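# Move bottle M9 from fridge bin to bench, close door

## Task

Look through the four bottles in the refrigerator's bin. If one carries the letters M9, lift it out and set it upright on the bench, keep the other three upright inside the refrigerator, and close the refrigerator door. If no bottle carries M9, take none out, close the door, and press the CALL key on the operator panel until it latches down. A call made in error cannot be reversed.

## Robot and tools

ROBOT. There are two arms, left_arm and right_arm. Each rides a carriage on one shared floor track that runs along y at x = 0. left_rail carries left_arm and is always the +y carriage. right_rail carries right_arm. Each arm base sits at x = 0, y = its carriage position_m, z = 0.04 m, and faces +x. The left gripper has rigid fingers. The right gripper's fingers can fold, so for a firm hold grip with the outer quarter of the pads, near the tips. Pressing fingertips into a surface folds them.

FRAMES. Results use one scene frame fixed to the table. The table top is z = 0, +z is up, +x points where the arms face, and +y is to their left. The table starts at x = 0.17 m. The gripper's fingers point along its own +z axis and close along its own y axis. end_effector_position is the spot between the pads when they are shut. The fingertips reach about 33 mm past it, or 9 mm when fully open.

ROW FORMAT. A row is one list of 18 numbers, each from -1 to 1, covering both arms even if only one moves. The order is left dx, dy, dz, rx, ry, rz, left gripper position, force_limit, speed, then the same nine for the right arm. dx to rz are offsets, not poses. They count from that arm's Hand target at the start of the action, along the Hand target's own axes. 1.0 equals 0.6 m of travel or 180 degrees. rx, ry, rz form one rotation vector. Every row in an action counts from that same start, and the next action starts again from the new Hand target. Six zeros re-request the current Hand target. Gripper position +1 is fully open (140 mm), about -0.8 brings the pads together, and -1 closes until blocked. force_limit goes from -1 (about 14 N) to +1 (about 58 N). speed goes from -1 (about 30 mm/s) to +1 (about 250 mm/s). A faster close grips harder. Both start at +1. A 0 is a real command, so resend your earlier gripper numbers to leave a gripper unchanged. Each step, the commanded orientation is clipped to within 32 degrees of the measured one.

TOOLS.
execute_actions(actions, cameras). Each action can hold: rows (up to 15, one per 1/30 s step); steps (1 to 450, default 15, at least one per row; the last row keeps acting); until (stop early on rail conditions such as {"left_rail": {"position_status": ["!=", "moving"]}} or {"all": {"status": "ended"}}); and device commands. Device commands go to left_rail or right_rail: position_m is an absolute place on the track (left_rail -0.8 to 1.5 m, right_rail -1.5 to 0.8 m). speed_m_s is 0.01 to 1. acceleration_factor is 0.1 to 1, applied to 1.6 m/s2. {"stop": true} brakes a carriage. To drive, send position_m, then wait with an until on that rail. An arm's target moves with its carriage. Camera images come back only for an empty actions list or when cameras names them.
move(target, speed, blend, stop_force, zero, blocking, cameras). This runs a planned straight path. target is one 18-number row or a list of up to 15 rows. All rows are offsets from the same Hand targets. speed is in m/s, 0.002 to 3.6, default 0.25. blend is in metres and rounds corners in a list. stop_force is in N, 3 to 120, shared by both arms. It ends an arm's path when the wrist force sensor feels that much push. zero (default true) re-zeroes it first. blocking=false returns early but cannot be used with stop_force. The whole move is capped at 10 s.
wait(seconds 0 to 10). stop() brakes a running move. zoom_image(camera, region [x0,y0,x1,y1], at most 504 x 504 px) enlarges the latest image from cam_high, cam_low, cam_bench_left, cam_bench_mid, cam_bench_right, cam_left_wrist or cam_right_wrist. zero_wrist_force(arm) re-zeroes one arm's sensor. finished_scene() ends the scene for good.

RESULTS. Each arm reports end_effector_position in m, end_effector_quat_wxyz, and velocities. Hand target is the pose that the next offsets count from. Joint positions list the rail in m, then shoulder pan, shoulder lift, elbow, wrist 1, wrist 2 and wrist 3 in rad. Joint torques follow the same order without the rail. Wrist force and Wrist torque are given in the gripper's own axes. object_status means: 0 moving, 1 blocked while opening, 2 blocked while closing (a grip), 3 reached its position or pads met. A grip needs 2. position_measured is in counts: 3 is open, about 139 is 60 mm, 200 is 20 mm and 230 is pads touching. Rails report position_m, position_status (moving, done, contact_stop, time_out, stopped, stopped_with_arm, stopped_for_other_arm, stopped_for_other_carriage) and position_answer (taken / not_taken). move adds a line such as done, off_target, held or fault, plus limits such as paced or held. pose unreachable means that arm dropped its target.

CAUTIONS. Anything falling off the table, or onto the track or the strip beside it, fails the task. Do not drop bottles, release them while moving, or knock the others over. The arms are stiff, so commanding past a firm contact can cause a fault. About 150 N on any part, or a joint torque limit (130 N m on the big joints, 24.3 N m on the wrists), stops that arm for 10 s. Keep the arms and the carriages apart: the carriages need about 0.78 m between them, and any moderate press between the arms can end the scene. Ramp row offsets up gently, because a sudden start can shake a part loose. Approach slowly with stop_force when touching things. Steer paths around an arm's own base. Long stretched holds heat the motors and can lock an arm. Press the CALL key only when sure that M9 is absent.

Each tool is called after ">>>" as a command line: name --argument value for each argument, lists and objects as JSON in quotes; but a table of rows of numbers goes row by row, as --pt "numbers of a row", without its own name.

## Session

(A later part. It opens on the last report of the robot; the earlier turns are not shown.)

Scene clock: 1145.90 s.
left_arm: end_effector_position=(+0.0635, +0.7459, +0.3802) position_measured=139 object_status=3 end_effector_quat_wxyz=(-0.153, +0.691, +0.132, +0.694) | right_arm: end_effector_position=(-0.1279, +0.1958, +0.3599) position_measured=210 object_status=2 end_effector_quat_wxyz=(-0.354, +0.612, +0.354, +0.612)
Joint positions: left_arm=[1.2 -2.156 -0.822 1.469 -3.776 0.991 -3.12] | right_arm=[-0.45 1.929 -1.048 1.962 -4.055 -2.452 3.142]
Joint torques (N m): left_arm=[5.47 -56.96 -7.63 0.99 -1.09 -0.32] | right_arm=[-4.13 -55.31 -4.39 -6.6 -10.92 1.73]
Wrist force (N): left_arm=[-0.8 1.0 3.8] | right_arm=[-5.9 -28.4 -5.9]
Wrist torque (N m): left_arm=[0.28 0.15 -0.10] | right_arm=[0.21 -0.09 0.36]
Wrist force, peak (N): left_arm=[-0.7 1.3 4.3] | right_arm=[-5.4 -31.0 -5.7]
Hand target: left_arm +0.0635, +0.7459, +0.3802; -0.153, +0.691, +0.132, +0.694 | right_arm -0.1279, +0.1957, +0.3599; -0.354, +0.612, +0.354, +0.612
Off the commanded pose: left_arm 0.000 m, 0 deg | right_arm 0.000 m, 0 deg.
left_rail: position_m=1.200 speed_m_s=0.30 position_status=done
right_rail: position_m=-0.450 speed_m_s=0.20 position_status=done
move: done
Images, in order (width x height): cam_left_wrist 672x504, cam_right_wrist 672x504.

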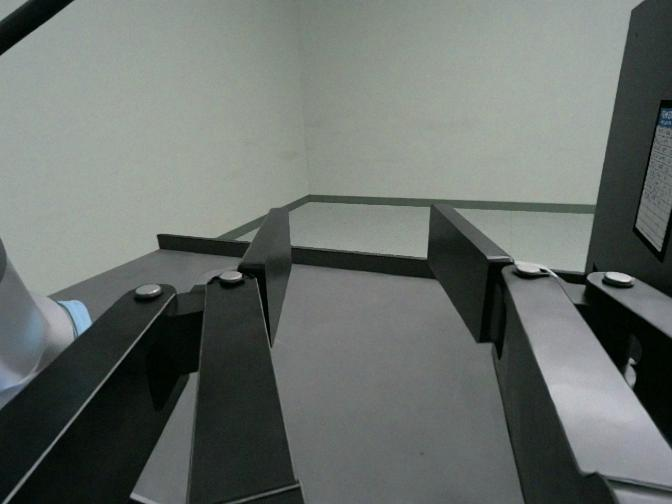

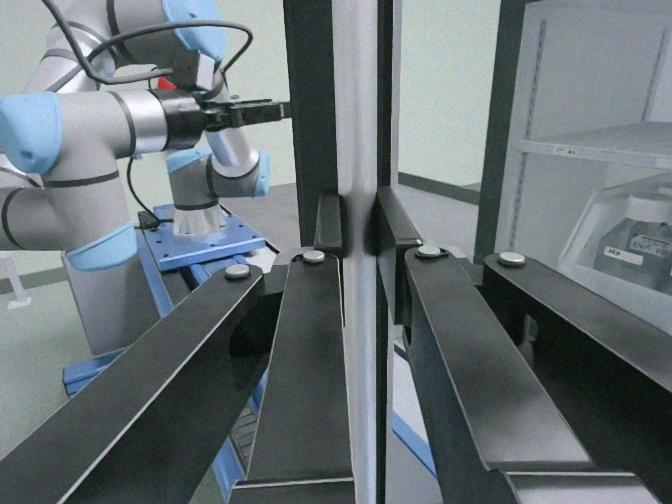

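>>> move --pt "0 0 0 0 0 0 -0.08 0 -1 0 0.0117 -0.064 0.0086 0 0 -1 0 -1" --pt "0 0 0 0 0 0 -0.08 0 -1 0 0.0322 -0.1265 0.0174 0 0 -1 0 -1" --pt "0 0 0 0 0 0 -0.08 0 -1 0 0.0582 -0.187 0.0269 0 0 -1 0 -1" --speed 0.06 --blend '[0.005, 0.005, 0]' --cameras '["cam_right_wrist"]'

Scene clock: 1179.20 s.
left_arm: end_effector_position=(+0.0635, +0.7459, +0.3802) position_measured=139 object_status=3 end_effector_quat_wxyz=(-0.153, +0.691, +0.132, +0.694) | right_arm: end_effector_position=(-0.1537, +0.0811, +0.3600) position_measured=210 object_status=2 end_effector_quat_wxyz=(-0.379, +0.597, +0.379, +0.597)
Joint positions: left_arm=[1.2 -2.156 -0.822 1.469 -3.776 0.991 -3.12] | right_arm=[-0.45 2.065 -1.196 2.233 -4.178 -2.504 3.142]
Joint torques (N m): left_arm=[5.12 -57.02 -7.72 0.98 -1.12 -0.35] | right_arm=[22.86 -43.78 -9.93 -4.73 3.04 1.82]
Wrist force (N): left_arm=[-0.5 0.7 4.1] | right_arm=[-11.0 15.9 5.6]
Wrist torque (N m): left_arm=[0.22 0.08 -0.11] | right_arm=[-0.84 -0.23 0.36]
Wrist force, peak (N): left_arm=[-0.6 1.0 4.3] | right_arm=[-5.4 -29.5 -4.7]
Hand target: left_arm +0.0635, +0.7459, +0.3802; -0.153, +0.691, +0.132, +0.694 | right_arm -0.1537, +0.0810, +0.3600; -0.379, +0.597, +0.379, +0.597
Off the commanded pose: left_arm 0.000 m, 0 deg | right_arm 0.000 m, 0 deg.
left_rail: position_m=1.200 speed_m_s=0.30 position_status=done
right_rail: position_m=-0.450 speed_m_s=0.20 position_status=done
move: done
Images, in order (width x height): cam_right_wrist 672x504.

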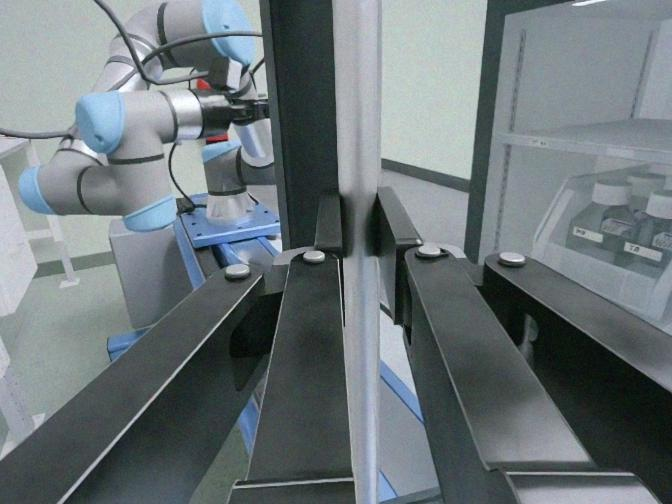

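>>> move --pt "0 0 0 0 0 0 -0.08 0 -1 0 0.0275 -0.0603 0.0094 0 0 -1 0 -1" --pt "0 0 0 0 0 0 -0.08 0 -1 0 0.0585 -0.1185 0.0183 0 0 -1 0 -1" --speed 0.05 --blend '[0.005, 0]' --cameras '["cam_right_wrist"]'

Scene clock: 1191.87 s.
left_arm: end_effector_position=(+0.0635, +0.7459, +0.3802) position_measured=139 object_status=3 end_effector_quat_wxyz=(-0.153, +0.691, +0.132, +0.694) | right_arm: end_effector_position=(-0.1521, +0.0018, +0.3600) position_measured=210 object_status=2 end_effector_quat_wxyz=(-0.396, +0.586, +0.396, +0.586)
Joint positions: left_arm=[1.2 -2.156 -0.822 1.469 -3.776 0.991 -3.12] | right_arm=[-0.45 2.156 -1.306 2.421 -4.257 -2.537 3.142]
Joint torques (N m): left_arm=[5.12 -56.93 -7.5 1.03 -1.04 -0.25] | right_arm=[17.17 -35.42 -6.31 -4.56 0.5 2.18]
Wrist force (N): left_arm=[-0.7 0.9 4.0] | right_arm=[-8.4 8.7 3.9]
Wrist torque (N m): left_arm=[0.26 0.12 -0.11] | right_arm=[-0.60 -0.27 0.36]
Wrist force, peak (N): left_arm=[-0.5 1.0 4.3] | right_arm=[-11.1 16.9 6.7]
Hand target: left_arm +0.0635, +0.7459, +0.3802; -0.153, +0.691, +0.132, +0.694 | right_arm -0.1521, +0.0018, +0.3600; -0.396, +0.586, +0.396, +0.586
Off the commanded pose: left_arm 0.000 m, 0 deg | right_arm 0.000 m, 0 deg.
left_rail: position_m=1.200 speed_m_s=0.30 position_status=done
right_rail: position_m=-0.450 speed_m_s=0.20 position_status=done
move: done
Images, in order (width x height): cam_right_wrist 672x504.

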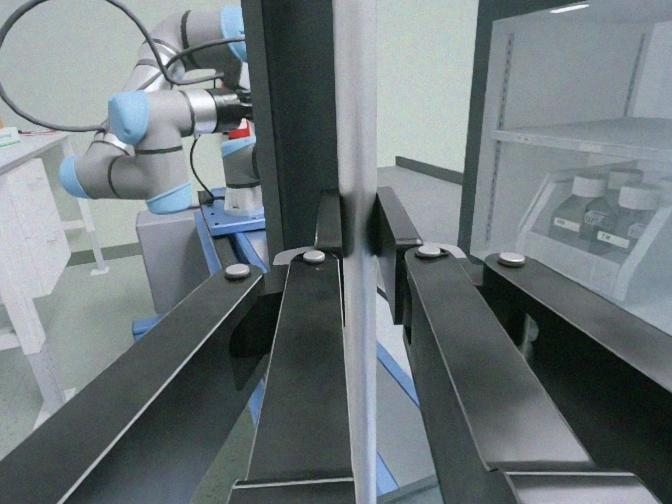

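>>> move --pt "0 0 0 0 0 0 -0.08 0 -1 0 0.0332 -0.0573 0.01 0 0 -1 0 -1" --pt "0 0 0 0 0 0 -0.08 0 -1 0 0.0708 -0.111 0.0189 0 0 -1 0 -1" --speed 0.05 --blend '[0.005, 0]' --cameras '["cam_right_wrist", "cam_high", "cam_bench_mid"]'

Scene clock: 1204.17 s.
left_arm: end_effector_position=(+0.0635, +0.7459, +0.3802) position_measured=139 object_status=3 end_effector_quat_wxyz=(-0.153, +0.691, +0.132, +0.694) | right_arm: end_effector_position=(-0.1375, -0.0758, +0.3600) position_measured=210 object_status=2 end_effector_quat_wxyz=(-0.413, +0.574, +0.414, +0.574)
Joint positions: left_arm=[1.2 -2.156 -0.822 1.469 -3.776 0.991 -3.12] | right_arm=[-0.45 2.253 -1.427 2.608 -4.322 -2.575 3.142]
Joint torques (N m): left_arm=[5.21 -56.88 -7.5 0.89 -1.13 -0.3] | right_arm=[21.33 -29.49 -5.65 -4.53 2.29 2.12]
Wrist force (N): left_arm=[-0.7 1.1 4.1] | right_arm=[-11.1 13.4 8.1]
Wrist torque (N m): left_arm=[0.29 0.12 -0.10] | right_arm=[-0.75 -0.19 0.27]
Wrist force, peak (N): left_arm=[-0.6 0.9 4.3] | right_arm=[-11.1 13.4 8.1]
Hand target: left_arm +0.0635, +0.7459, +0.3802; -0.153, +0.691, +0.132, +0.694 | right_arm -0.1375, -0.0759, +0.3600; -0.413, +0.574, +0.414, +0.574
Off the commanded pose: left_arm 0.000 m, 0 deg | right_arm 0.000 m, 0 deg.
left_rail: position_m=1.200 speed_m_s=0.30 position_status=done
right_rail: position_m=-0.450 speed_m_s=0.20 position_status=done
move: done
Images, in order (width x height): cam_high 672x504, cam_bench_mid 672x504, cam_right_wrist 672x504.

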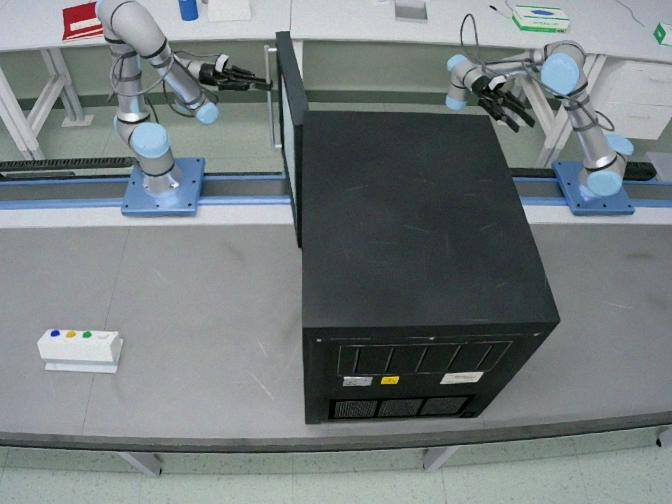

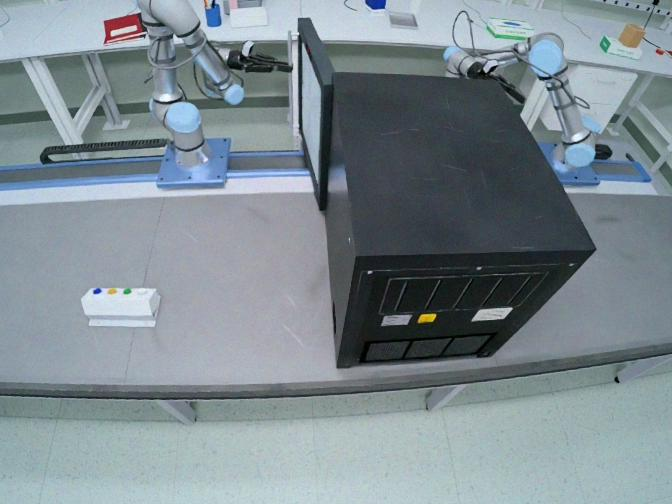

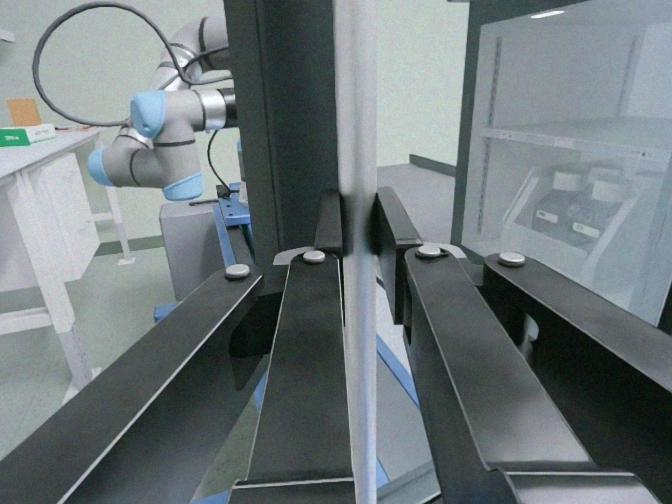

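>>> move --target '[0.033,0.0157,-0.0312,-0.129,0,-0.009,-0.08,0,-1, 0,0,0,0,0,0,-1,0,-1]' --speed 0.15

>>> execute_actions --actions '[{"left_rail": {"position_m": 0.82, "speed_m_s": 0.3, "acceleration_factor": 0.4}}, {"steps": 300, "until": {"left_rail": {"position_status": ["!=", "moving"]}}}]' --cameras '["cam_left_wrist", "cam_high"]'

Scene clock: 1220.90 s.
left_arm: end_effector_position=(+0.0500, +0.7293, +0.3995) position_measured=139 object_status=3 end_effector_quat_wxyz=(-0.001, +0.706, -0.001, +0.709) | right_arm: end_effector_position=(-0.1375, -0.0759, +0.3600) position_measured=210 object_status=2 end_effector_quat_wxyz=(-0.413, +0.574, +0.414, +0.574)
Joint positions: left_arm=[1.2 -2.328 -1.002 1.733 -3.867 0.757 -3.143] | right_arm=[-0.45 2.253 -1.427 2.608 -4.322 -2.575 3.142]
Joint torques (N m): left_arm=[-7.45 -50.96 -6.38 0.29 -1.07 -1.22] | right_arm=[16.93 -29.99 -7.76 -3.95 6.21 2.16]
Wrist force (N): left_arm=[-0.5 0.6 4.4] | right_arm=[-11.3 14.2 8.4]
Wrist torque (N m): left_arm=[0.19 0.08 0.00] | right_arm=[-0.77 -0.26 0.27]
Wrist force, peak (N): left_arm=[-0.7 1.4 4.4] | right_arm=[-11.6 14.3 9.1]
Hand target: left_arm +0.0500, +0.7293, +0.3995; -0.001, +0.706, -0.001, +0.709 | right_arm -0.1375, -0.0759, +0.3600; -0.413, +0.574, +0.414, +0.574
Off the commanded pose: left_arm 0.000 m, 0 deg | right_arm 0.000 m, 0 deg.
left_rail: position_m=1.200 speed_m_s=0.30 position_status=done
right_rail: position_m=-0.450 speed_m_s=0.20 position_status=done
move: done

Scene clock: 1222.90 s.
left_arm: end_effector_position=(+0.0500, +0.3493, +0.3995) position_measured=139 object_status=3 end_effector_quat_wxyz=(-0.001, +0.706, -0.001, +0.709) | right_arm: end_effector_position=(-0.1375, -0.0759, +0.3600) position_measured=210 object_status=2 end_effector_quat_wxyz=(-0.413, +0.574, +0.414, +0.574)
Joint positions: left_arm=[0.82 -2.328 -1.002 1.733 -3.867 0.757 -3.143] | right_arm=[-0.45 2.253 -1.427 2.608 -4.322 -2.575 3.142]
Joint torques (N m): left_arm=[2.84 -38.68 -13.35 3.12 0.76 -1.27] | right_arm=[17.69 -29.04 -8.45 -3.62 5.95 2.19]
Wrist force (N): left_arm=[-0.8 0.8 4.1] | right_arm=[-11.6 14.1 9.0]
Wrist torque (N m): left_arm=[0.25 0.14 0.00] | right_arm=[-0.78 -0.21 0.26]
Wrist force, peak (N): left_arm=[-0.7 1.8 4.4] | right_arm=[-11.6 14.1 9.0]
Hand target: left_arm +0.0500, +0.3493, +0.3995; -0.001, +0.706, -0.001, +0.709 | right_arm -0.1375, -0.0759, +0.3600; -0.413, +0.574, +0.414, +0.574
Tool commands: left_gripper/position=-0.08 left_gripper/force_limit=+0.0 left_gripper/speed=-1.0 right_gripper/position=-1.0 right_gripper/force_limit=+0.0 right_gripper/speed=-1.0
Off the commanded pose: left_arm 0.000 m, 0 deg | right_arm 0.000 m, 0 deg.
left_rail: position_m=0.820 speed_m_s=0.30 position_status=done
right_rail: position_m=-0.450 speed_m_s=0.20 position_status=done
Images, in order (width x height): cam_high 672x504, cam_left_wrist 672x504.

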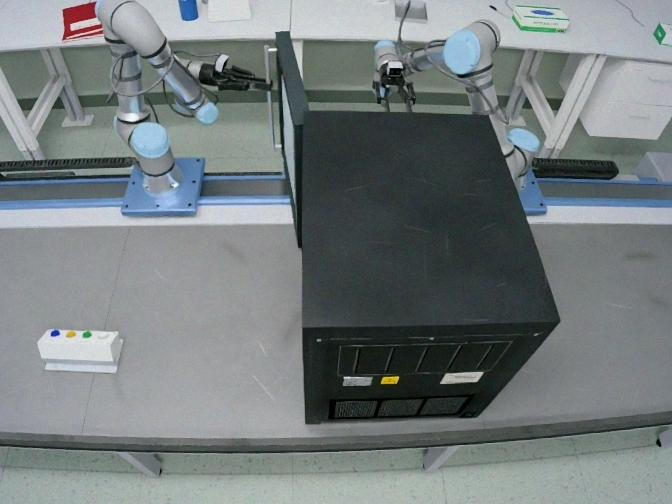

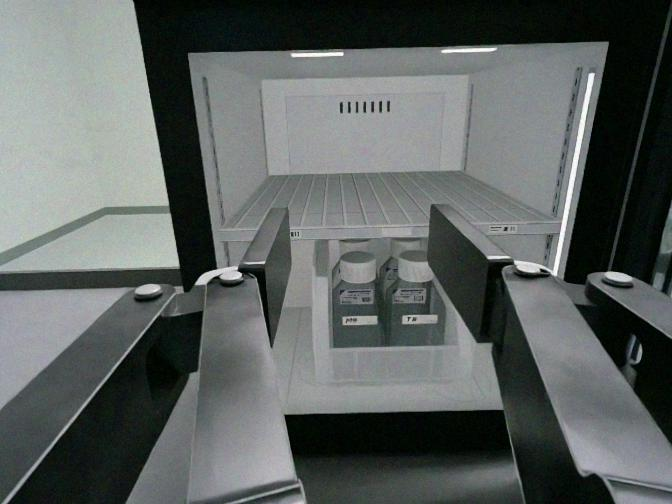

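>>> zoom_image --camera "cam_left_wrist" --region '[270, 210, 500, 420]'

>>> zoom_image --camera "cam_left_wrist" --region '[320, 230, 460, 360]'

Scaled by 2.191 from the camera's 672x504 image, which has a finer 960x720 frame.

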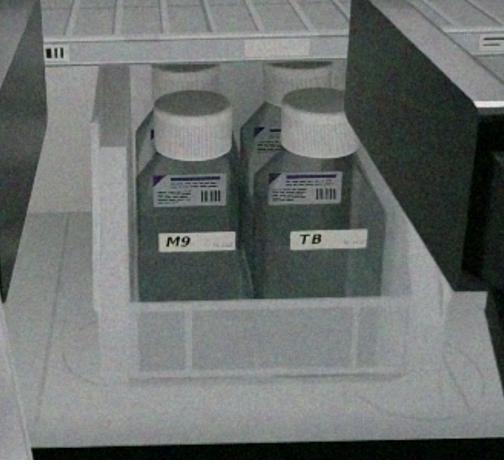

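Scaled by 3.600 from the camera's 672x504 image, which has a finer 960x720 frame.

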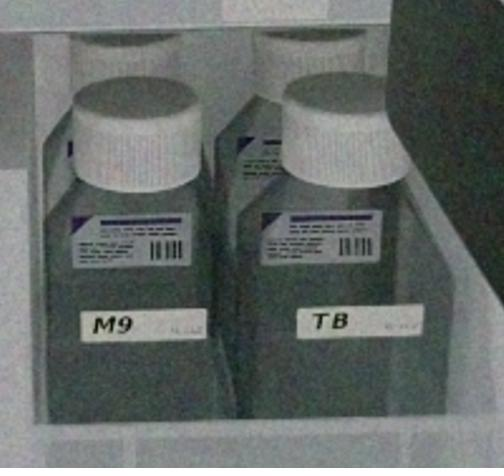

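>>> zoom_image --camera "cam_left_wrist" --region '[130, 20, 400, 260]'

>>> zoom_image --camera "cam_left_wrist" --region '[400, 20, 670, 260]'

>>> zoom_image --camera "cam_left_wrist" --region '[200, 240, 520, 500]'

Scaled by 1.867 from the camera's 672x504 image, which has a finer 960x720 frame.

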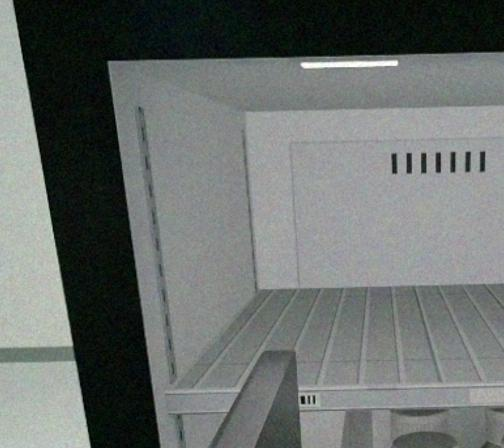

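Scaled by 1.867 from the camera's 672x504 image, which has a finer 960x720 frame.

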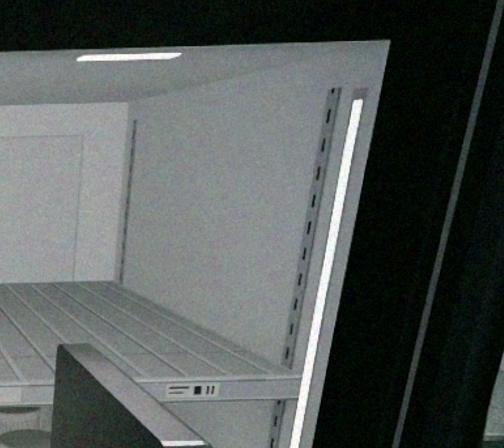

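Scaled by 1.575 from the camera's 672x504 image, which has a finer 960x720 frame.

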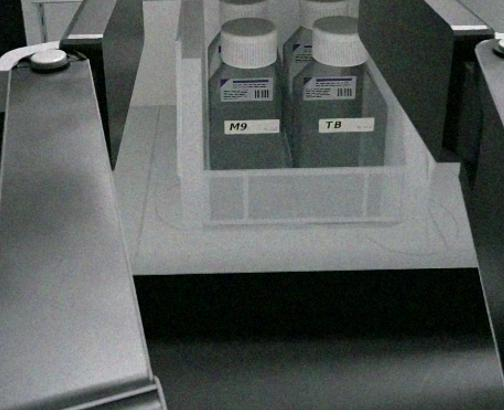

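>>> move --target '[-0.1667,0.05,0.1,0,0,0,1,0,0, 0,0,0,0,0,0,-1,0,-1]' --speed 0.12 --cameras '["cam_left_wrist", "cam_right_wrist"]'

>>> zoom_image --camera "cam_left_wrist" --region '[240, 120, 480, 300]'

>>> zoom_image --camera "cam_left_wrist" --region '[240, 200, 480, 380]'

Scene clock: 1385.53 s.
left_arm: end_effector_position=(+0.1104, +0.3196, +0.2997) position_measured=3 object_status=3 end_effector_quat_wxyz=(-0.001, +0.706, -0.001, +0.709) | right_arm: end_effector_position=(-0.1375, -0.0759, +0.3600) position_measured=210 object_status=2 end_effector_quat_wxyz=(-0.413, +0.574, +0.414, +0.574)
Joint positions: left_arm=[0.82 -2.202 -0.824 1.759 -4.069 0.631 -3.145] | right_arm=[-0.45 2.253 -1.427 2.608 -4.322 -2.575 3.142]
Joint torques (N m): left_arm=[6.75 -29.28 -19.48 0.07 -1.49 0.11] | right_arm=[18.36 -28.69 -9.1 -1.51 4.44 2.1]
Wrist force (N): left_arm=[-0.6 0.7 4.0] | right_arm=[-11.4 13.8 8.7]
Wrist torque (N m): left_arm=[0.21 0.16 0.00] | right_arm=[-0.84 -0.25 0.26]
Wrist force, peak (N): left_arm=[-1.8 1.0 4.9] | right_arm=[-11.6 14.4 8.7]
Hand target: left_arm +0.1104, +0.3196, +0.2997; -0.001, +0.706, -0.001, +0.709 | right_arm -0.1375, -0.0759, +0.3600; -0.413, +0.574, +0.414, +0.574
Off the commanded pose: left_arm 0.000 m, 0 deg | right_arm 0.000 m, 0 deg.
left_rail: position_m=0.820 speed_m_s=0.30 position_status=done
right_rail: position_m=-0.450 speed_m_s=0.20 position_status=done
move: done
Images, in order (width x height): cam_left_wrist 672x504, cam_right_wrist 672x504.

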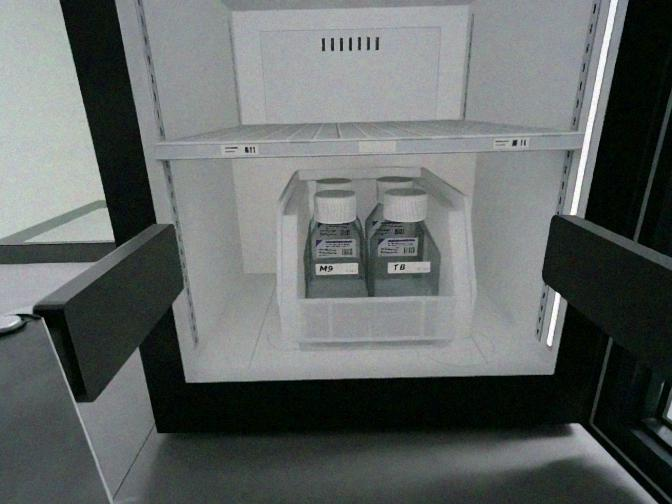

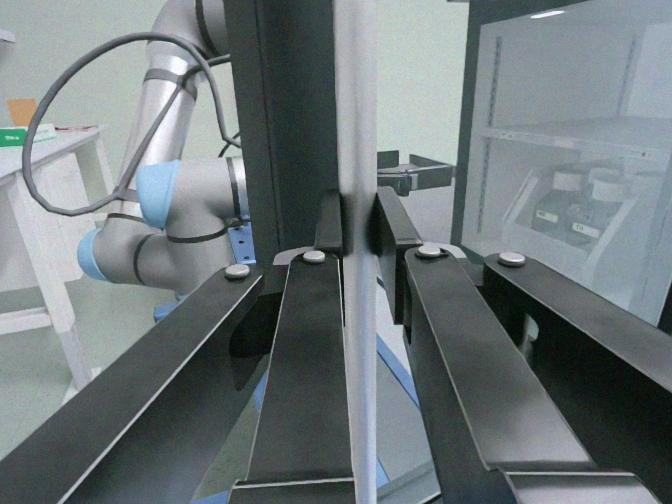

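Scaled by 2.100 from the camera's 672x504 image, which has a finer 960x720 frame.

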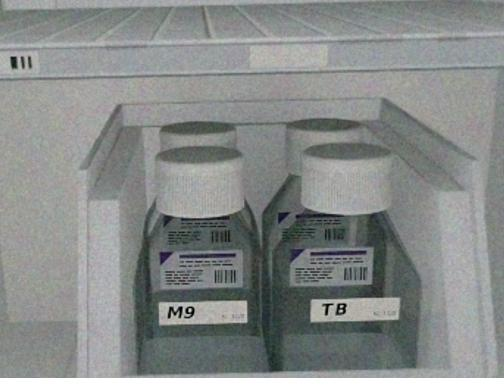

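Scaled by 2.100 from the camera's 672x504 image, which has a finer 960x720 frame.

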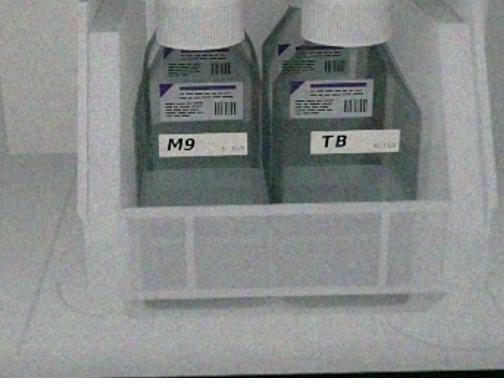

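>>> move --target '[-0.05,0,0.2167,0,0,0,1,0,0, 0,0,0,0,0,0,-1,0,-1]' --speed 0.1 --cameras '["cam_left_wrist"]'

>>> zoom_image --camera "cam_left_wrist" --region '[220, 100, 500, 310]'

>>> zoom_image --camera "cam_left_wrist" --region '[220, 220, 500, 430]'

Scene clock: 1545.70 s.
left_arm: end_effector_position=(+0.2405, +0.3197, +0.2703) position_measured=3 object_status=3 end_effector_quat_wxyz=(-0.001, +0.706, -0.001, +0.709) | right_arm: end_effector_position=(-0.1375, -0.0759, +0.3600) position_measured=210 object_status=2 end_effector_quat_wxyz=(-0.413, +0.574, +0.414, +0.574)
Joint positions: left_arm=[0.82 -1.978 -0.81 1.866 -4.186 0.407 -3.149] | right_arm=[-0.45 2.253 -1.427 2.608 -4.322 -2.575 3.142]
Joint torques (N m): left_arm=[8.08 -27.81 -1.37 -0.51 -1.76 -1.29] | right_arm=[19.21 -29.06 -12.56 -1.52 2.84 2.19]
Wrist force (N): left_arm=[-0.6 0.8 4.1] | right_arm=[-11.4 13.9 8.6]
Wrist torque (N m): left_arm=[0.23 0.17 0.02] | right_arm=[-0.82 -0.26 0.26]
Wrist force, peak (N): left_arm=[-0.8 0.6 5.0] | right_arm=[-11.8 14.2 8.9]
Hand target: left_arm +0.2406, +0.3197, +0.2702; -0.001, +0.706, -0.001, +0.709 | right_arm -0.1375, -0.0759, +0.3600; -0.413, +0.574, +0.414, +0.574
Off the commanded pose: left_arm 0.000 m, 0 deg | right_arm 0.000 m, 0 deg.
left_rail: position_m=0.820 speed_m_s=0.30 position_status=done
right_rail: position_m=-0.450 speed_m_s=0.20 position_status=done
move: done
Images, in order (width x height): cam_left_wrist 672x504.

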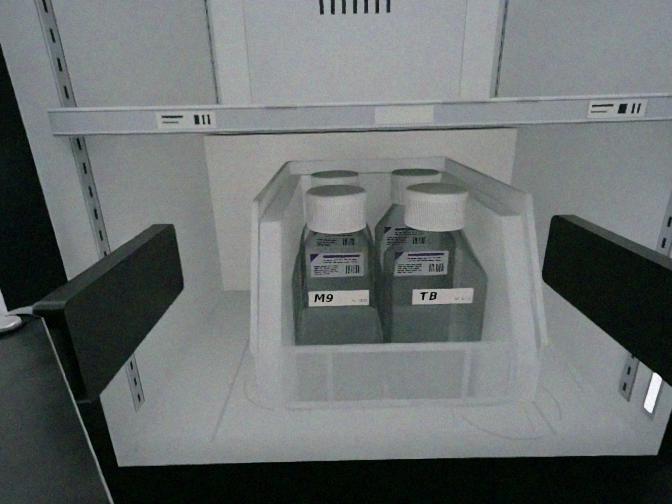

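Scaled by 1.800 from the camera's 672x504 image, which has a finer 960x720 frame.

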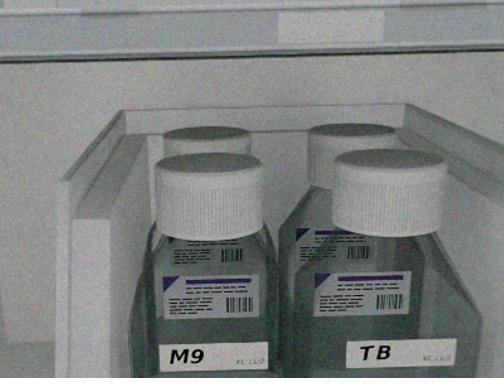

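Scaled by 1.800 from the camera's 672x504 image, which has a finer 960x720 frame.

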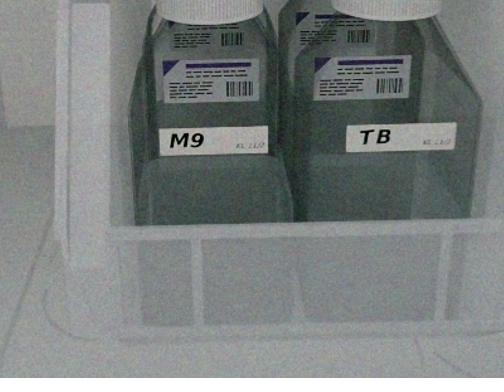

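>>> move --target '[-0.1333,0,0,0,0,0,1,0,0, 0,0,0,0,0,0,-1,0,-1]' --speed 0.1 --cameras '["cam_left_wrist"]'

>>> zoom_image --camera "cam_left_wrist" --region '[220, 20, 500, 230]'

>>> zoom_image --camera "cam_left_wrist" --region '[220, 150, 500, 360]'

Scene clock: 1635.40 s.
left_arm: end_effector_position=(+0.2409, +0.3199, +0.1903) position_measured=3 object_status=3 end_effector_quat_wxyz=(-0.001, +0.706, -0.001, +0.709) | right_arm: end_effector_position=(-0.1375, -0.0759, +0.3600) position_measured=210 object_status=2 end_effector_quat_wxyz=(-0.413, +0.574, +0.414, +0.574)
Joint positions: left_arm=[0.82 -1.977 -0.634 1.83 -4.327 0.406 -3.149] | right_arm=[-0.45 2.253 -1.427 2.608 -4.322 -2.575 3.142]
Joint torques (N m): left_arm=[7.35 -28.93 -16.46 -0.9 -1.59 1.68] | right_arm=[19.85 -27.89 -13.41 -1.2 2.73 2.2]
Wrist force (N): left_arm=[-0.5 0.8 3.9] | right_arm=[-11.6 13.8 9.1]
Wrist torque (N m): left_arm=[0.25 0.17 -0.06] | right_arm=[-0.84 -0.21 0.26]
Wrist force, peak (N): left_arm=[-0.9 0.6 4.4] | right_arm=[-11.6 14.3 9.0]
Hand target: left_arm +0.2409, +0.3199, +0.1903; -0.001, +0.706, -0.001, +0.709 | right_arm -0.1375, -0.0759, +0.3600; -0.413, +0.574, +0.414, +0.574
Off the commanded pose: left_arm 0.000 m, 0 deg | right_arm 0.000 m, 0 deg.
left_rail: position_m=0.820 speed_m_s=0.30 position_status=done
right_rail: position_m=-0.450 speed_m_s=0.20 position_status=done
move: done
Images, in order (width x height): cam_left_wrist 672x504.

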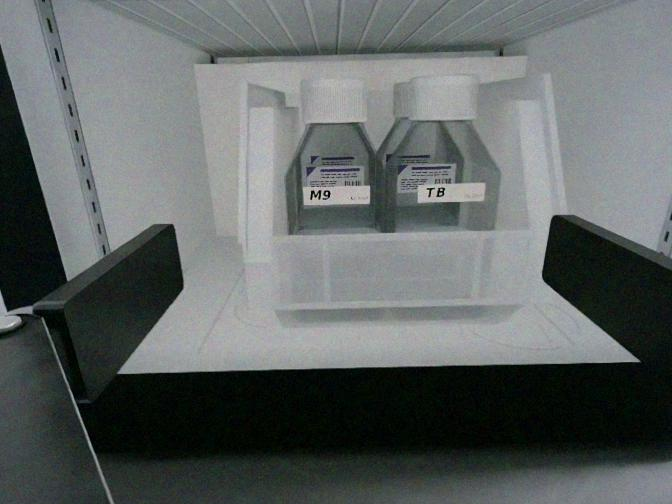

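Scaled by 1.800 from the camera's 672x504 image, which has a finer 960x720 frame.

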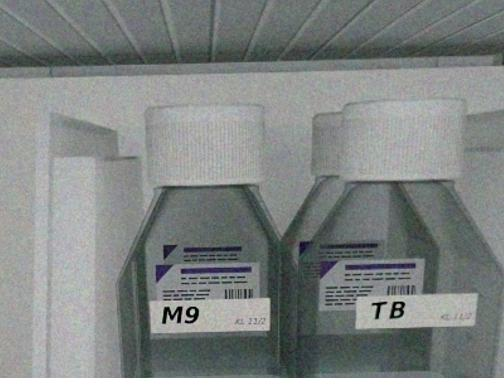

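Scaled by 1.800 from the camera's 672x504 image, which has a finer 960x720 frame.

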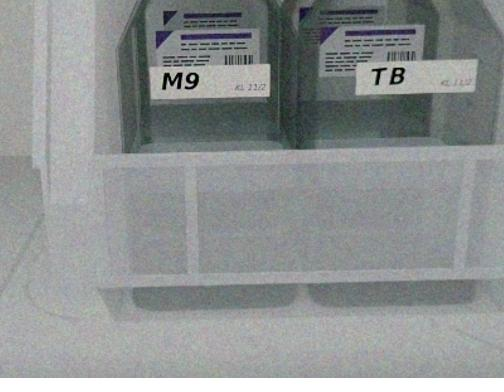

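>>> move --pt "0.183 0 -0.15 0 0 0 -0.126 0 0 0 0 0 0 0 0 -1 0 -1" --pt "0.233 -0.38 -0.2 0 -0.1 0 -0.126 0 0 0 0 0 0 0 0 -1 0 -1" --speed 0.15 --blend '[0.02, 0]'

>>> execute_actions --actions '[{"left_rail": {"position_m": 0.6, "speed_m_s": 0.2, "acceleration_factor": 0.3}}, {"steps": 300, "until": {"left_rail": {"position_status": ["!=", "moving"]}}}]' --cameras '["cam_left_wrist", "cam_right_wrist"]'

Scene clock: 2215.83 s.
left_arm: end_effector_position=(+0.1204, +0.5475, +0.3302) position_measured=145 object_status=3 end_effector_quat_wxyz=(-0.001, +0.808, -0.001, +0.590) | right_arm: end_effector_position=(-0.1375, -0.0759, +0.3600) position_measured=210 object_status=2 end_effector_quat_wxyz=(-0.413, +0.574, +0.414, +0.574)
Joint positions: left_arm=[0.82 -2.567 -1.411 2.244 -4.339 1.027 -2.944] | right_arm=[-0.45 2.253 -1.427 2.608 -4.322 -2.575 3.142]
Joint torques (N m): left_arm=[-8.85 -30.94 -2.6 4.8 1.02 -1.18] | right_arm=[19.9 -29.22 -14.83 -1.46 3 2]
Wrist force (N): left_arm=[-0.2 0.3 3.0] | right_arm=[-11.5 14.1 8.7]
Wrist torque (N m): left_arm=[0.10 0.12 0.00] | right_arm=[-0.79 -0.24 0.27]
Wrist force, peak (N): left_arm=[-2.1 0.7 5.2] | right_arm=[-11.5 14.3 9.0]
Hand target: left_arm +0.1203, +0.5475, +0.3302; -0.001, +0.808, -0.001, +0.590 | right_arm -0.1375, -0.0759, +0.3600; -0.413, +0.574, +0.414, +0.574
Off the commanded pose: left_arm 0.000 m, 0 deg | right_arm 0.000 m, 0 deg.
left_rail: position_m=0.820 speed_m_s=0.30 position_status=done
right_rail: position_m=-0.450 speed_m_s=0.20 position_status=done
move: done

Scene clock: 2217.63 s.
left_arm: end_effector_position=(+0.1203, +0.3275, +0.3302) position_measured=145 object_status=3 end_effector_quat_wxyz=(-0.001, +0.808, -0.001, +0.590) | right_arm: end_effector_position=(-0.1375, -0.0759, +0.3600) position_measured=210 object_status=2 end_effector_quat_wxyz=(-0.413, +0.574, +0.414, +0.574)
Joint positions: left_arm=[0.6 -2.567 -1.411 2.244 -4.339 1.027 -2.944] | right_arm=[-0.45 2.253 -1.427 2.608 -4.322 -2.575 3.142]
Joint torques (N m): left_arm=[-5.75 -30.1 -5.34 3.78 0.06 -1.29] | right_arm=[18.85 -28.41 -14.71 -1.44 2.94 2.09]
Wrist force (N): left_arm=[0.1 0.3 3.1] | right_arm=[-11.5 13.8 8.6]
Wrist torque (N m): left_arm=[0.11 0.06 0.01] | right_arm=[-0.85 -0.23 0.26]
Wrist force, peak (N): left_arm=[0.0 1.2 3.1] | right_arm=[-11.9 14.2 8.6]
Hand target: left_arm +0.1203, +0.3275, +0.3302; -0.001, +0.808, -0.001, +0.590 | right_arm -0.1375, -0.0759, +0.3600; -0.413, +0.574, +0.414, +0.574
Tool commands: left_gripper/position=-0.126 left_gripper/force_limit=+0.0 left_gripper/speed=+0.0 right_gripper/position=-1.0 right_gripper/force_limit=+0.0 right_gripper/speed=-1.0
Off the commanded pose: left_arm 0.000 m, 0 deg | right_arm 0.000 m, 0 deg.
left_rail: position_m=0.600 speed_m_s=0.20 position_status=done
right_rail: position_m=-0.450 speed_m_s=0.20 position_status=done
Images, in order (width x height): cam_left_wrist 672x504, cam_right_wrist 672x504.

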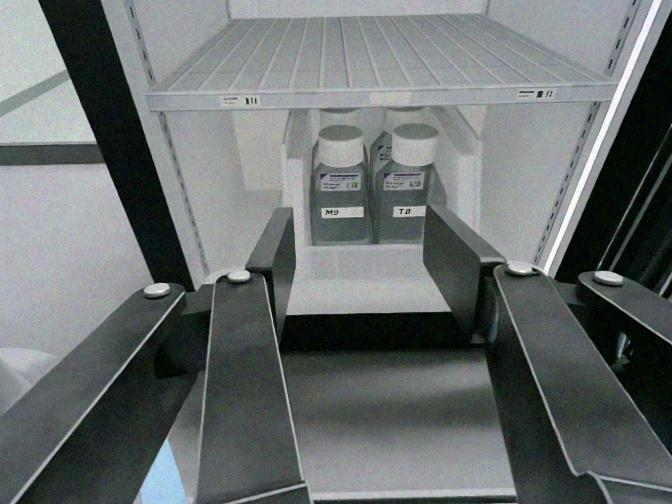

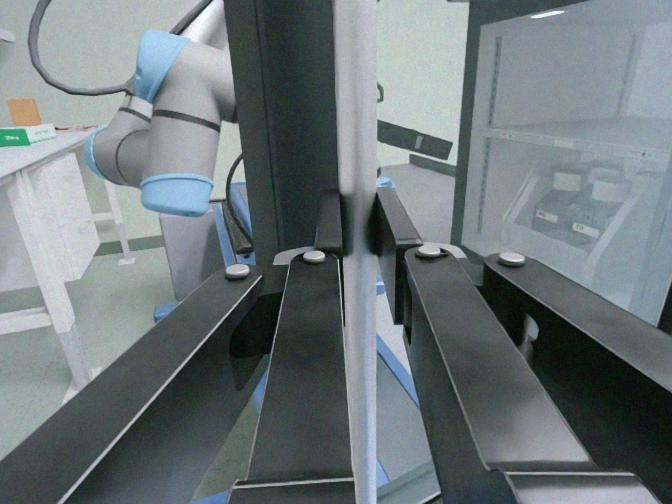

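>>> move --target '[0.0248,0,0.2785,0,0,0,-0.126,0,0, 0,0,0,0,0,0,-1,0,-1]' --speed 0.1 --cameras '["cam_left_wrist"]'

>>> zoom_image --camera "cam_left_wrist" --region '[220, 60, 500, 270]'

Scene clock: 2231.63 s.
left_arm: end_effector_position=(+0.2840, +0.3276, +0.2934) position_measured=145 object_status=3 end_effector_quat_wxyz=(-0.001, +0.808, -0.001, +0.590) | right_arm: end_effector_position=(-0.1375, -0.0759, +0.3600) position_measured=210 object_status=2 end_effector_quat_wxyz=(-0.413, +0.574, +0.414, +0.574)
Joint positions: left_arm=[0.6 -2.126 -1.422 2.376 -4.64 0.629 -2.683] | right_arm=[-0.45 2.253 -1.427 2.608 -4.322 -2.575 3.142]
Joint torques (N m): left_arm=[6.67 -5.03 -18.06 1.31 -2.69 1.59] | right_arm=[18.4 -28.5 -15.73 -1.4 3.4 2.14]
Wrist force (N): left_arm=[-0.1 -0.2 3.1] | right_arm=[-11.6 13.7 8.4]
Wrist torque (N m): left_arm=[0.00 0.11 -0.14] | right_arm=[-0.87 -0.21 0.27]
Wrist force, peak (N): left_arm=[0.0 -0.1 4.1] | right_arm=[-11.9 14.1 8.7]
Hand target: left_arm +0.2840, +0.3276, +0.2934; -0.001, +0.808, -0.001, +0.590 | right_arm -0.1375, -0.0759, +0.3600; -0.413, +0.574, +0.414, +0.574
Off the commanded pose: left_arm 0.000 m, 0 deg | right_arm 0.000 m, 0 deg.
left_rail: position_m=0.600 speed_m_s=0.20 position_status=done
right_rail: position_m=-0.450 speed_m_s=0.20 position_status=done
move: done
Images, in order (width x height): cam_left_wrist 672x504.

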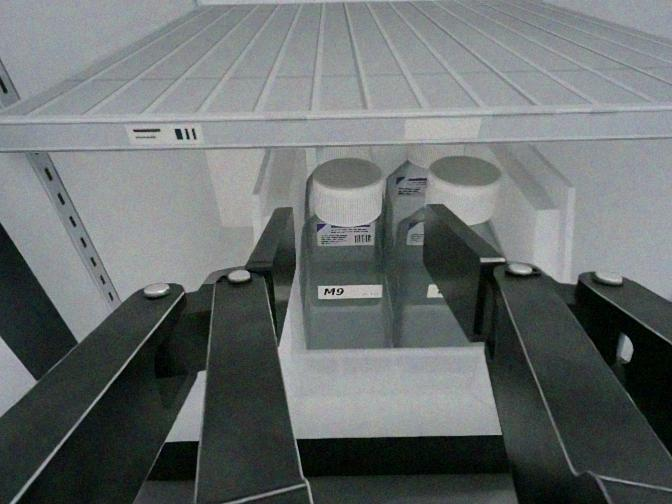

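Scaled by 1.800 from the camera's 672x504 image, which has a finer 960x720 frame.

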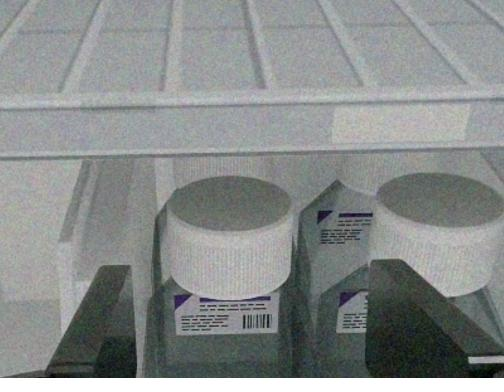

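>>> move --target '[0,0,0.15,0,0,0,-0.126,0,0, 0,0,0,0,0,0,-1,0,-1]' --speed 0.06 --cameras '["cam_left_wrist"]'

>>> zoom_image --camera "cam_left_wrist" --region '[220, 60, 500, 270]'

Scene clock: 2250.50 s.
left_arm: end_effector_position=(+0.3697, +0.3277, +0.2660) position_measured=145 object_status=3 end_effector_quat_wxyz=(-0.001, +0.808, -0.001, +0.590) | right_arm: end_effector_position=(-0.1375, -0.0759, +0.3600) position_measured=210 object_status=2 end_effector_quat_wxyz=(-0.413, +0.574, +0.414, +0.574)
Joint positions: left_arm=[0.6 -1.8 -1.346 2.273 -5.021 0.383 -2.222] | right_arm=[-0.45 2.253 -1.427 2.608 -4.322 -2.575 3.142]
Joint torques (N m): left_arm=[8.12 -34.25 -18.34 1.56 -3.54 1.85] | right_arm=[18.14 -28.23 -18.23 -1.35 3.62 2.17]
Wrist force (N): left_arm=[-0.5 0.5 3.2] | right_arm=[-11.4 14.3 8.4]
Wrist torque (N m): left_arm=[0.14 0.16 -0.15] | right_arm=[-0.75 -0.25 0.27]
Wrist force, peak (N): left_arm=[-0.2 0.3 3.6] | right_arm=[-11.7 14.2 8.9]
Hand target: left_arm +0.3697, +0.3277, +0.2660; -0.001, +0.808, -0.001, +0.590 | right_arm -0.1375, -0.0759, +0.3600; -0.413, +0.574, +0.414, +0.574
Off the commanded pose: left_arm 0.000 m, 0 deg | right_arm 0.000 m, 0 deg.
left_rail: position_m=0.600 speed_m_s=0.20 position_status=done
right_rail: position_m=-0.450 speed_m_s=0.20 position_status=done
move: done
Images, in order (width x height): cam_left_wrist 672x504.

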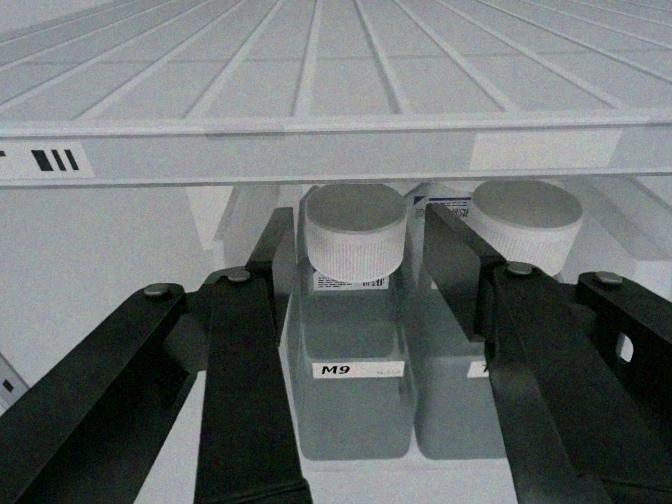

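Scaled by 1.800 from the camera's 672x504 image, which has a finer 960x720 frame.

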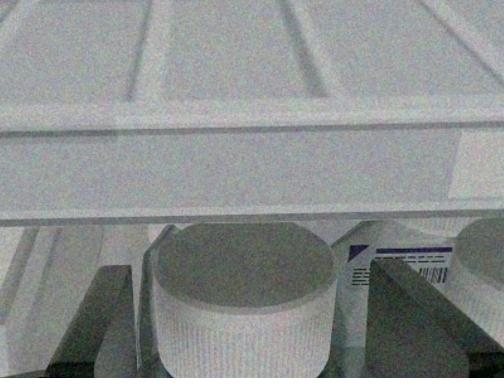

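>>> move --target '[-0.0067,0,0.07,0,0,0,-0.126,0,0, 0,0,0,0,0,0,-1,0,-1]' --speed 0.04 --cameras '["cam_left_wrist"]'

>>> zoom_image --camera "cam_left_wrist" --region '[220, 150, 500, 360]'

Scene clock: 2269.13 s.
left_arm: end_effector_position=(+0.4085, +0.3277, +0.2494) position_measured=145 object_status=3 end_effector_quat_wxyz=(-0.001, +0.808, -0.001, +0.590) | right_arm: end_effector_position=(-0.1375, -0.0759, +0.3600) position_measured=210 object_status=2 end_effector_quat_wxyz=(-0.413, +0.574, +0.414, +0.574)
Joint positions: left_arm=[0.6 -1.65 -1.33 2.182 -5.32 0.319 -1.824] | right_arm=[-0.45 2.253 -1.427 2.608 -4.322 -2.575 3.142]
Joint torques (N m): left_arm=[7.59 -35.64 -19.58 1.67 -2.31 1.25] | right_arm=[18.81 -28.51 -18.41 -1.3 3.81 2.11]
Wrist force (N): left_arm=[-0.2 0.3 3.0] | right_arm=[-11.3 14.0 8.7]
Wrist torque (N m): left_arm=[0.11 0.08 -0.18] | right_arm=[-0.82 -0.28 0.27]
Wrist force, peak (N): left_arm=[0.0 0.1 3.6] | right_arm=[-11.6 14.3 8.9]
Hand target: left_arm +0.4085, +0.3277, +0.2494; -0.001, +0.808, -0.001, +0.590 | right_arm -0.1375, -0.0759, +0.3600; -0.413, +0.574, +0.414, +0.574
Off the commanded pose: left_arm 0.000 m, 0 deg | right_arm 0.000 m, 0 deg.
left_rail: position_m=0.600 speed_m_s=0.20 position_status=done
right_rail: position_m=-0.450 speed_m_s=0.20 position_status=done
move: done
Images, in order (width x height): cam_left_wrist 672x504.

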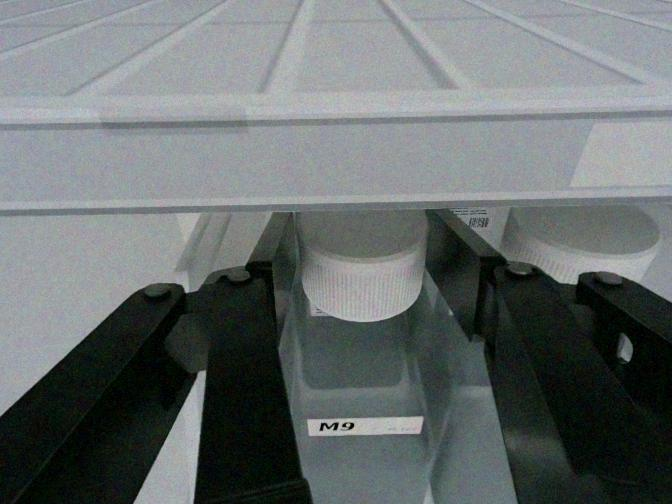

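Scaled by 1.800 from the camera's 672x504 image, which has a finer 960x720 frame.

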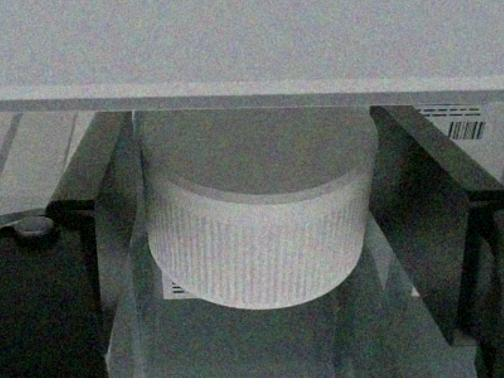

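>>> zero_wrist_force --arm "left_arm"

>>> execute_actions --actions '[{"rows": [[0,0,0,0,0,0,-1,0,-1, 0,0,0,0,0,0,-1,0,-1]], "steps": 75}]' --cameras '["cam_left_wrist"]'

Wrist force sensor zeroed.

Scene clock: 2281.17 s.
left_arm: end_effector_position=(+0.4085, +0.3277, +0.2494) position_measured=160 object_status=2 end_effector_quat_wxyz=(-0.001, +0.808, -0.001, +0.590) | right_arm: end_effector_position=(-0.1375, -0.0759, +0.3600) position_measured=210 object_status=2 end_effector_quat_wxyz=(-0.413, +0.574, +0.414, +0.574)
Joint positions: left_arm=[0.6 -1.65 -1.33 2.182 -5.321 0.319 -1.824] | right_arm=[-0.45 2.253 -1.427 2.608 -4.322 -2.575 3.142]
Joint torques (N m): left_arm=[6.01 -32.56 -19.83 1.51 -1.23 1.64] | right_arm=[18.1 -28.43 -20.7 -1.32 4.1 1.9]
Wrist force (N, zeroed by zero_wrist_force on left_arm): left_arm=[2.4 -1.0 -1.8] | right_arm=[-12.0 14.1 9.0]
Wrist torque (N m, zeroed by zero_wrist_force on left_arm): left_arm=[0.02 -0.04 -0.02] | right_arm=[-0.81 -0.21 0.27]
Wrist force, peak (N, zeroed by zero_wrist_force on left_arm): left_arm=[2.6 -1.5 -2.0] | right_arm=[-12.2 14.4 8.9]
Hand target: left_arm +0.4085, +0.3277, +0.2494; -0.001, +0.808, -0.001, +0.590 | right_arm -0.1375, -0.0759, +0.3600; -0.413, +0.574, +0.414, +0.574
Off the commanded pose: left_arm 0.000 m, 0 deg | right_arm 0.000 m, 0 deg.
left_rail: position_m=0.600 speed_m_s=0.20 position_status=done
right_rail: position_m=-0.450 speed_m_s=0.20 position_status=done
Images, in order (width x height): cam_left_wrist 672x504.

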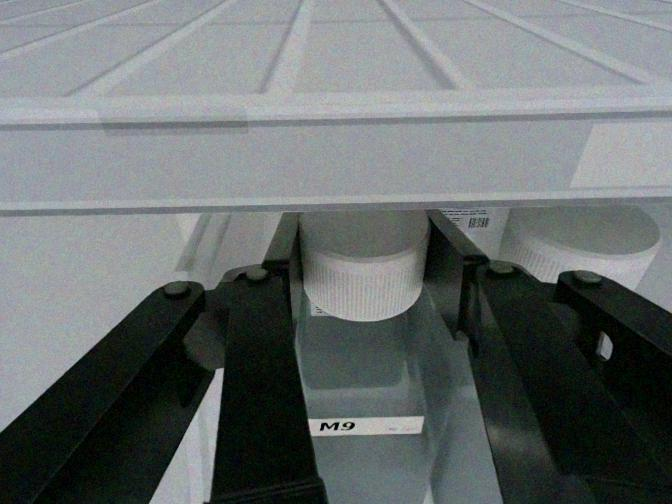

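>>> move --target '[0.0127,0,-0.0041,0,0,0,-1,0,-1, 0,0,0,0,0,0,-1,0,-1]' --speed 0.02 --cameras '["cam_left_wrist"]'

Scene clock: 2337.33 s.
left_arm: end_effector_position=(+0.4085, +0.3277, +0.2574) position_measured=160 object_status=2 end_effector_quat_wxyz=(-0.001, +0.808, -0.001, +0.590) | right_arm: end_effector_position=(-0.1375, -0.0759, +0.3600) position_measured=210 object_status=2 end_effector_quat_wxyz=(-0.413, +0.574, +0.414, +0.574)
Joint positions: left_arm=[0.6 -1.65 -1.347 2.175 -5.296 0.319 -1.824] | right_arm=[-0.45 2.253 -1.427 2.608 -4.322 -2.575 3.142]
Joint torques (N m): left_arm=[-4.4 -35.8 -20.71 5.29 -4.46 -1.25] | right_arm=[16.97 -26.66 -21.99 -1.36 4.42 1.9]
Wrist force (N, zeroed by zero_wrist_force on left_arm): left_arm=[-3.7 0.1 1.0] | right_arm=[-11.4 13.8 8.6]
Wrist torque (N m, zeroed by zero_wrist_force on left_arm): left_arm=[0.02 0.02 0.01] | right_arm=[-0.82 -0.22 0.27]
Wrist force, peak (N, zeroed by zero_wrist_force on left_arm): left_arm=[-3.9 -0.2 1.4] | right_arm=[-12.2 14.4 9.0]
Hand target: left_arm +0.4085, +0.3277, +0.2574; -0.001, +0.808, -0.001, +0.590 | right_arm -0.1375, -0.0759, +0.3600; -0.413, +0.574, +0.414, +0.574
Off the commanded pose: left_arm 0.000 m, 0 deg | right_arm 0.000 m, 0 deg.
left_rail: position_m=0.600 speed_m_s=0.20 position_status=done
right_rail: position_m=-0.450 speed_m_s=0.20 position_status=done
move: done
Images, in order (width x height): cam_left_wrist 672x504.

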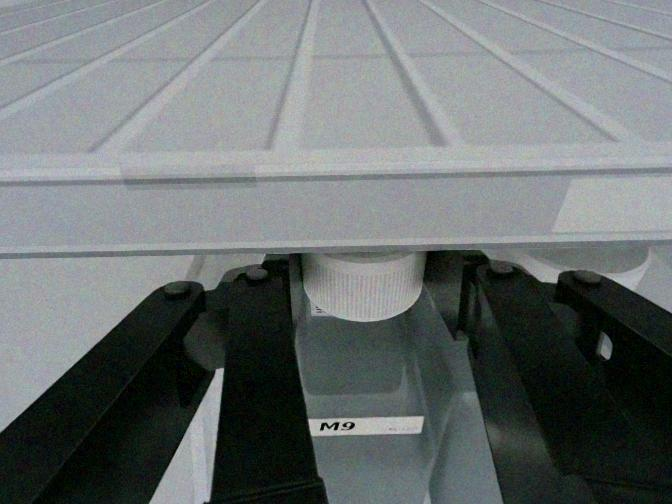

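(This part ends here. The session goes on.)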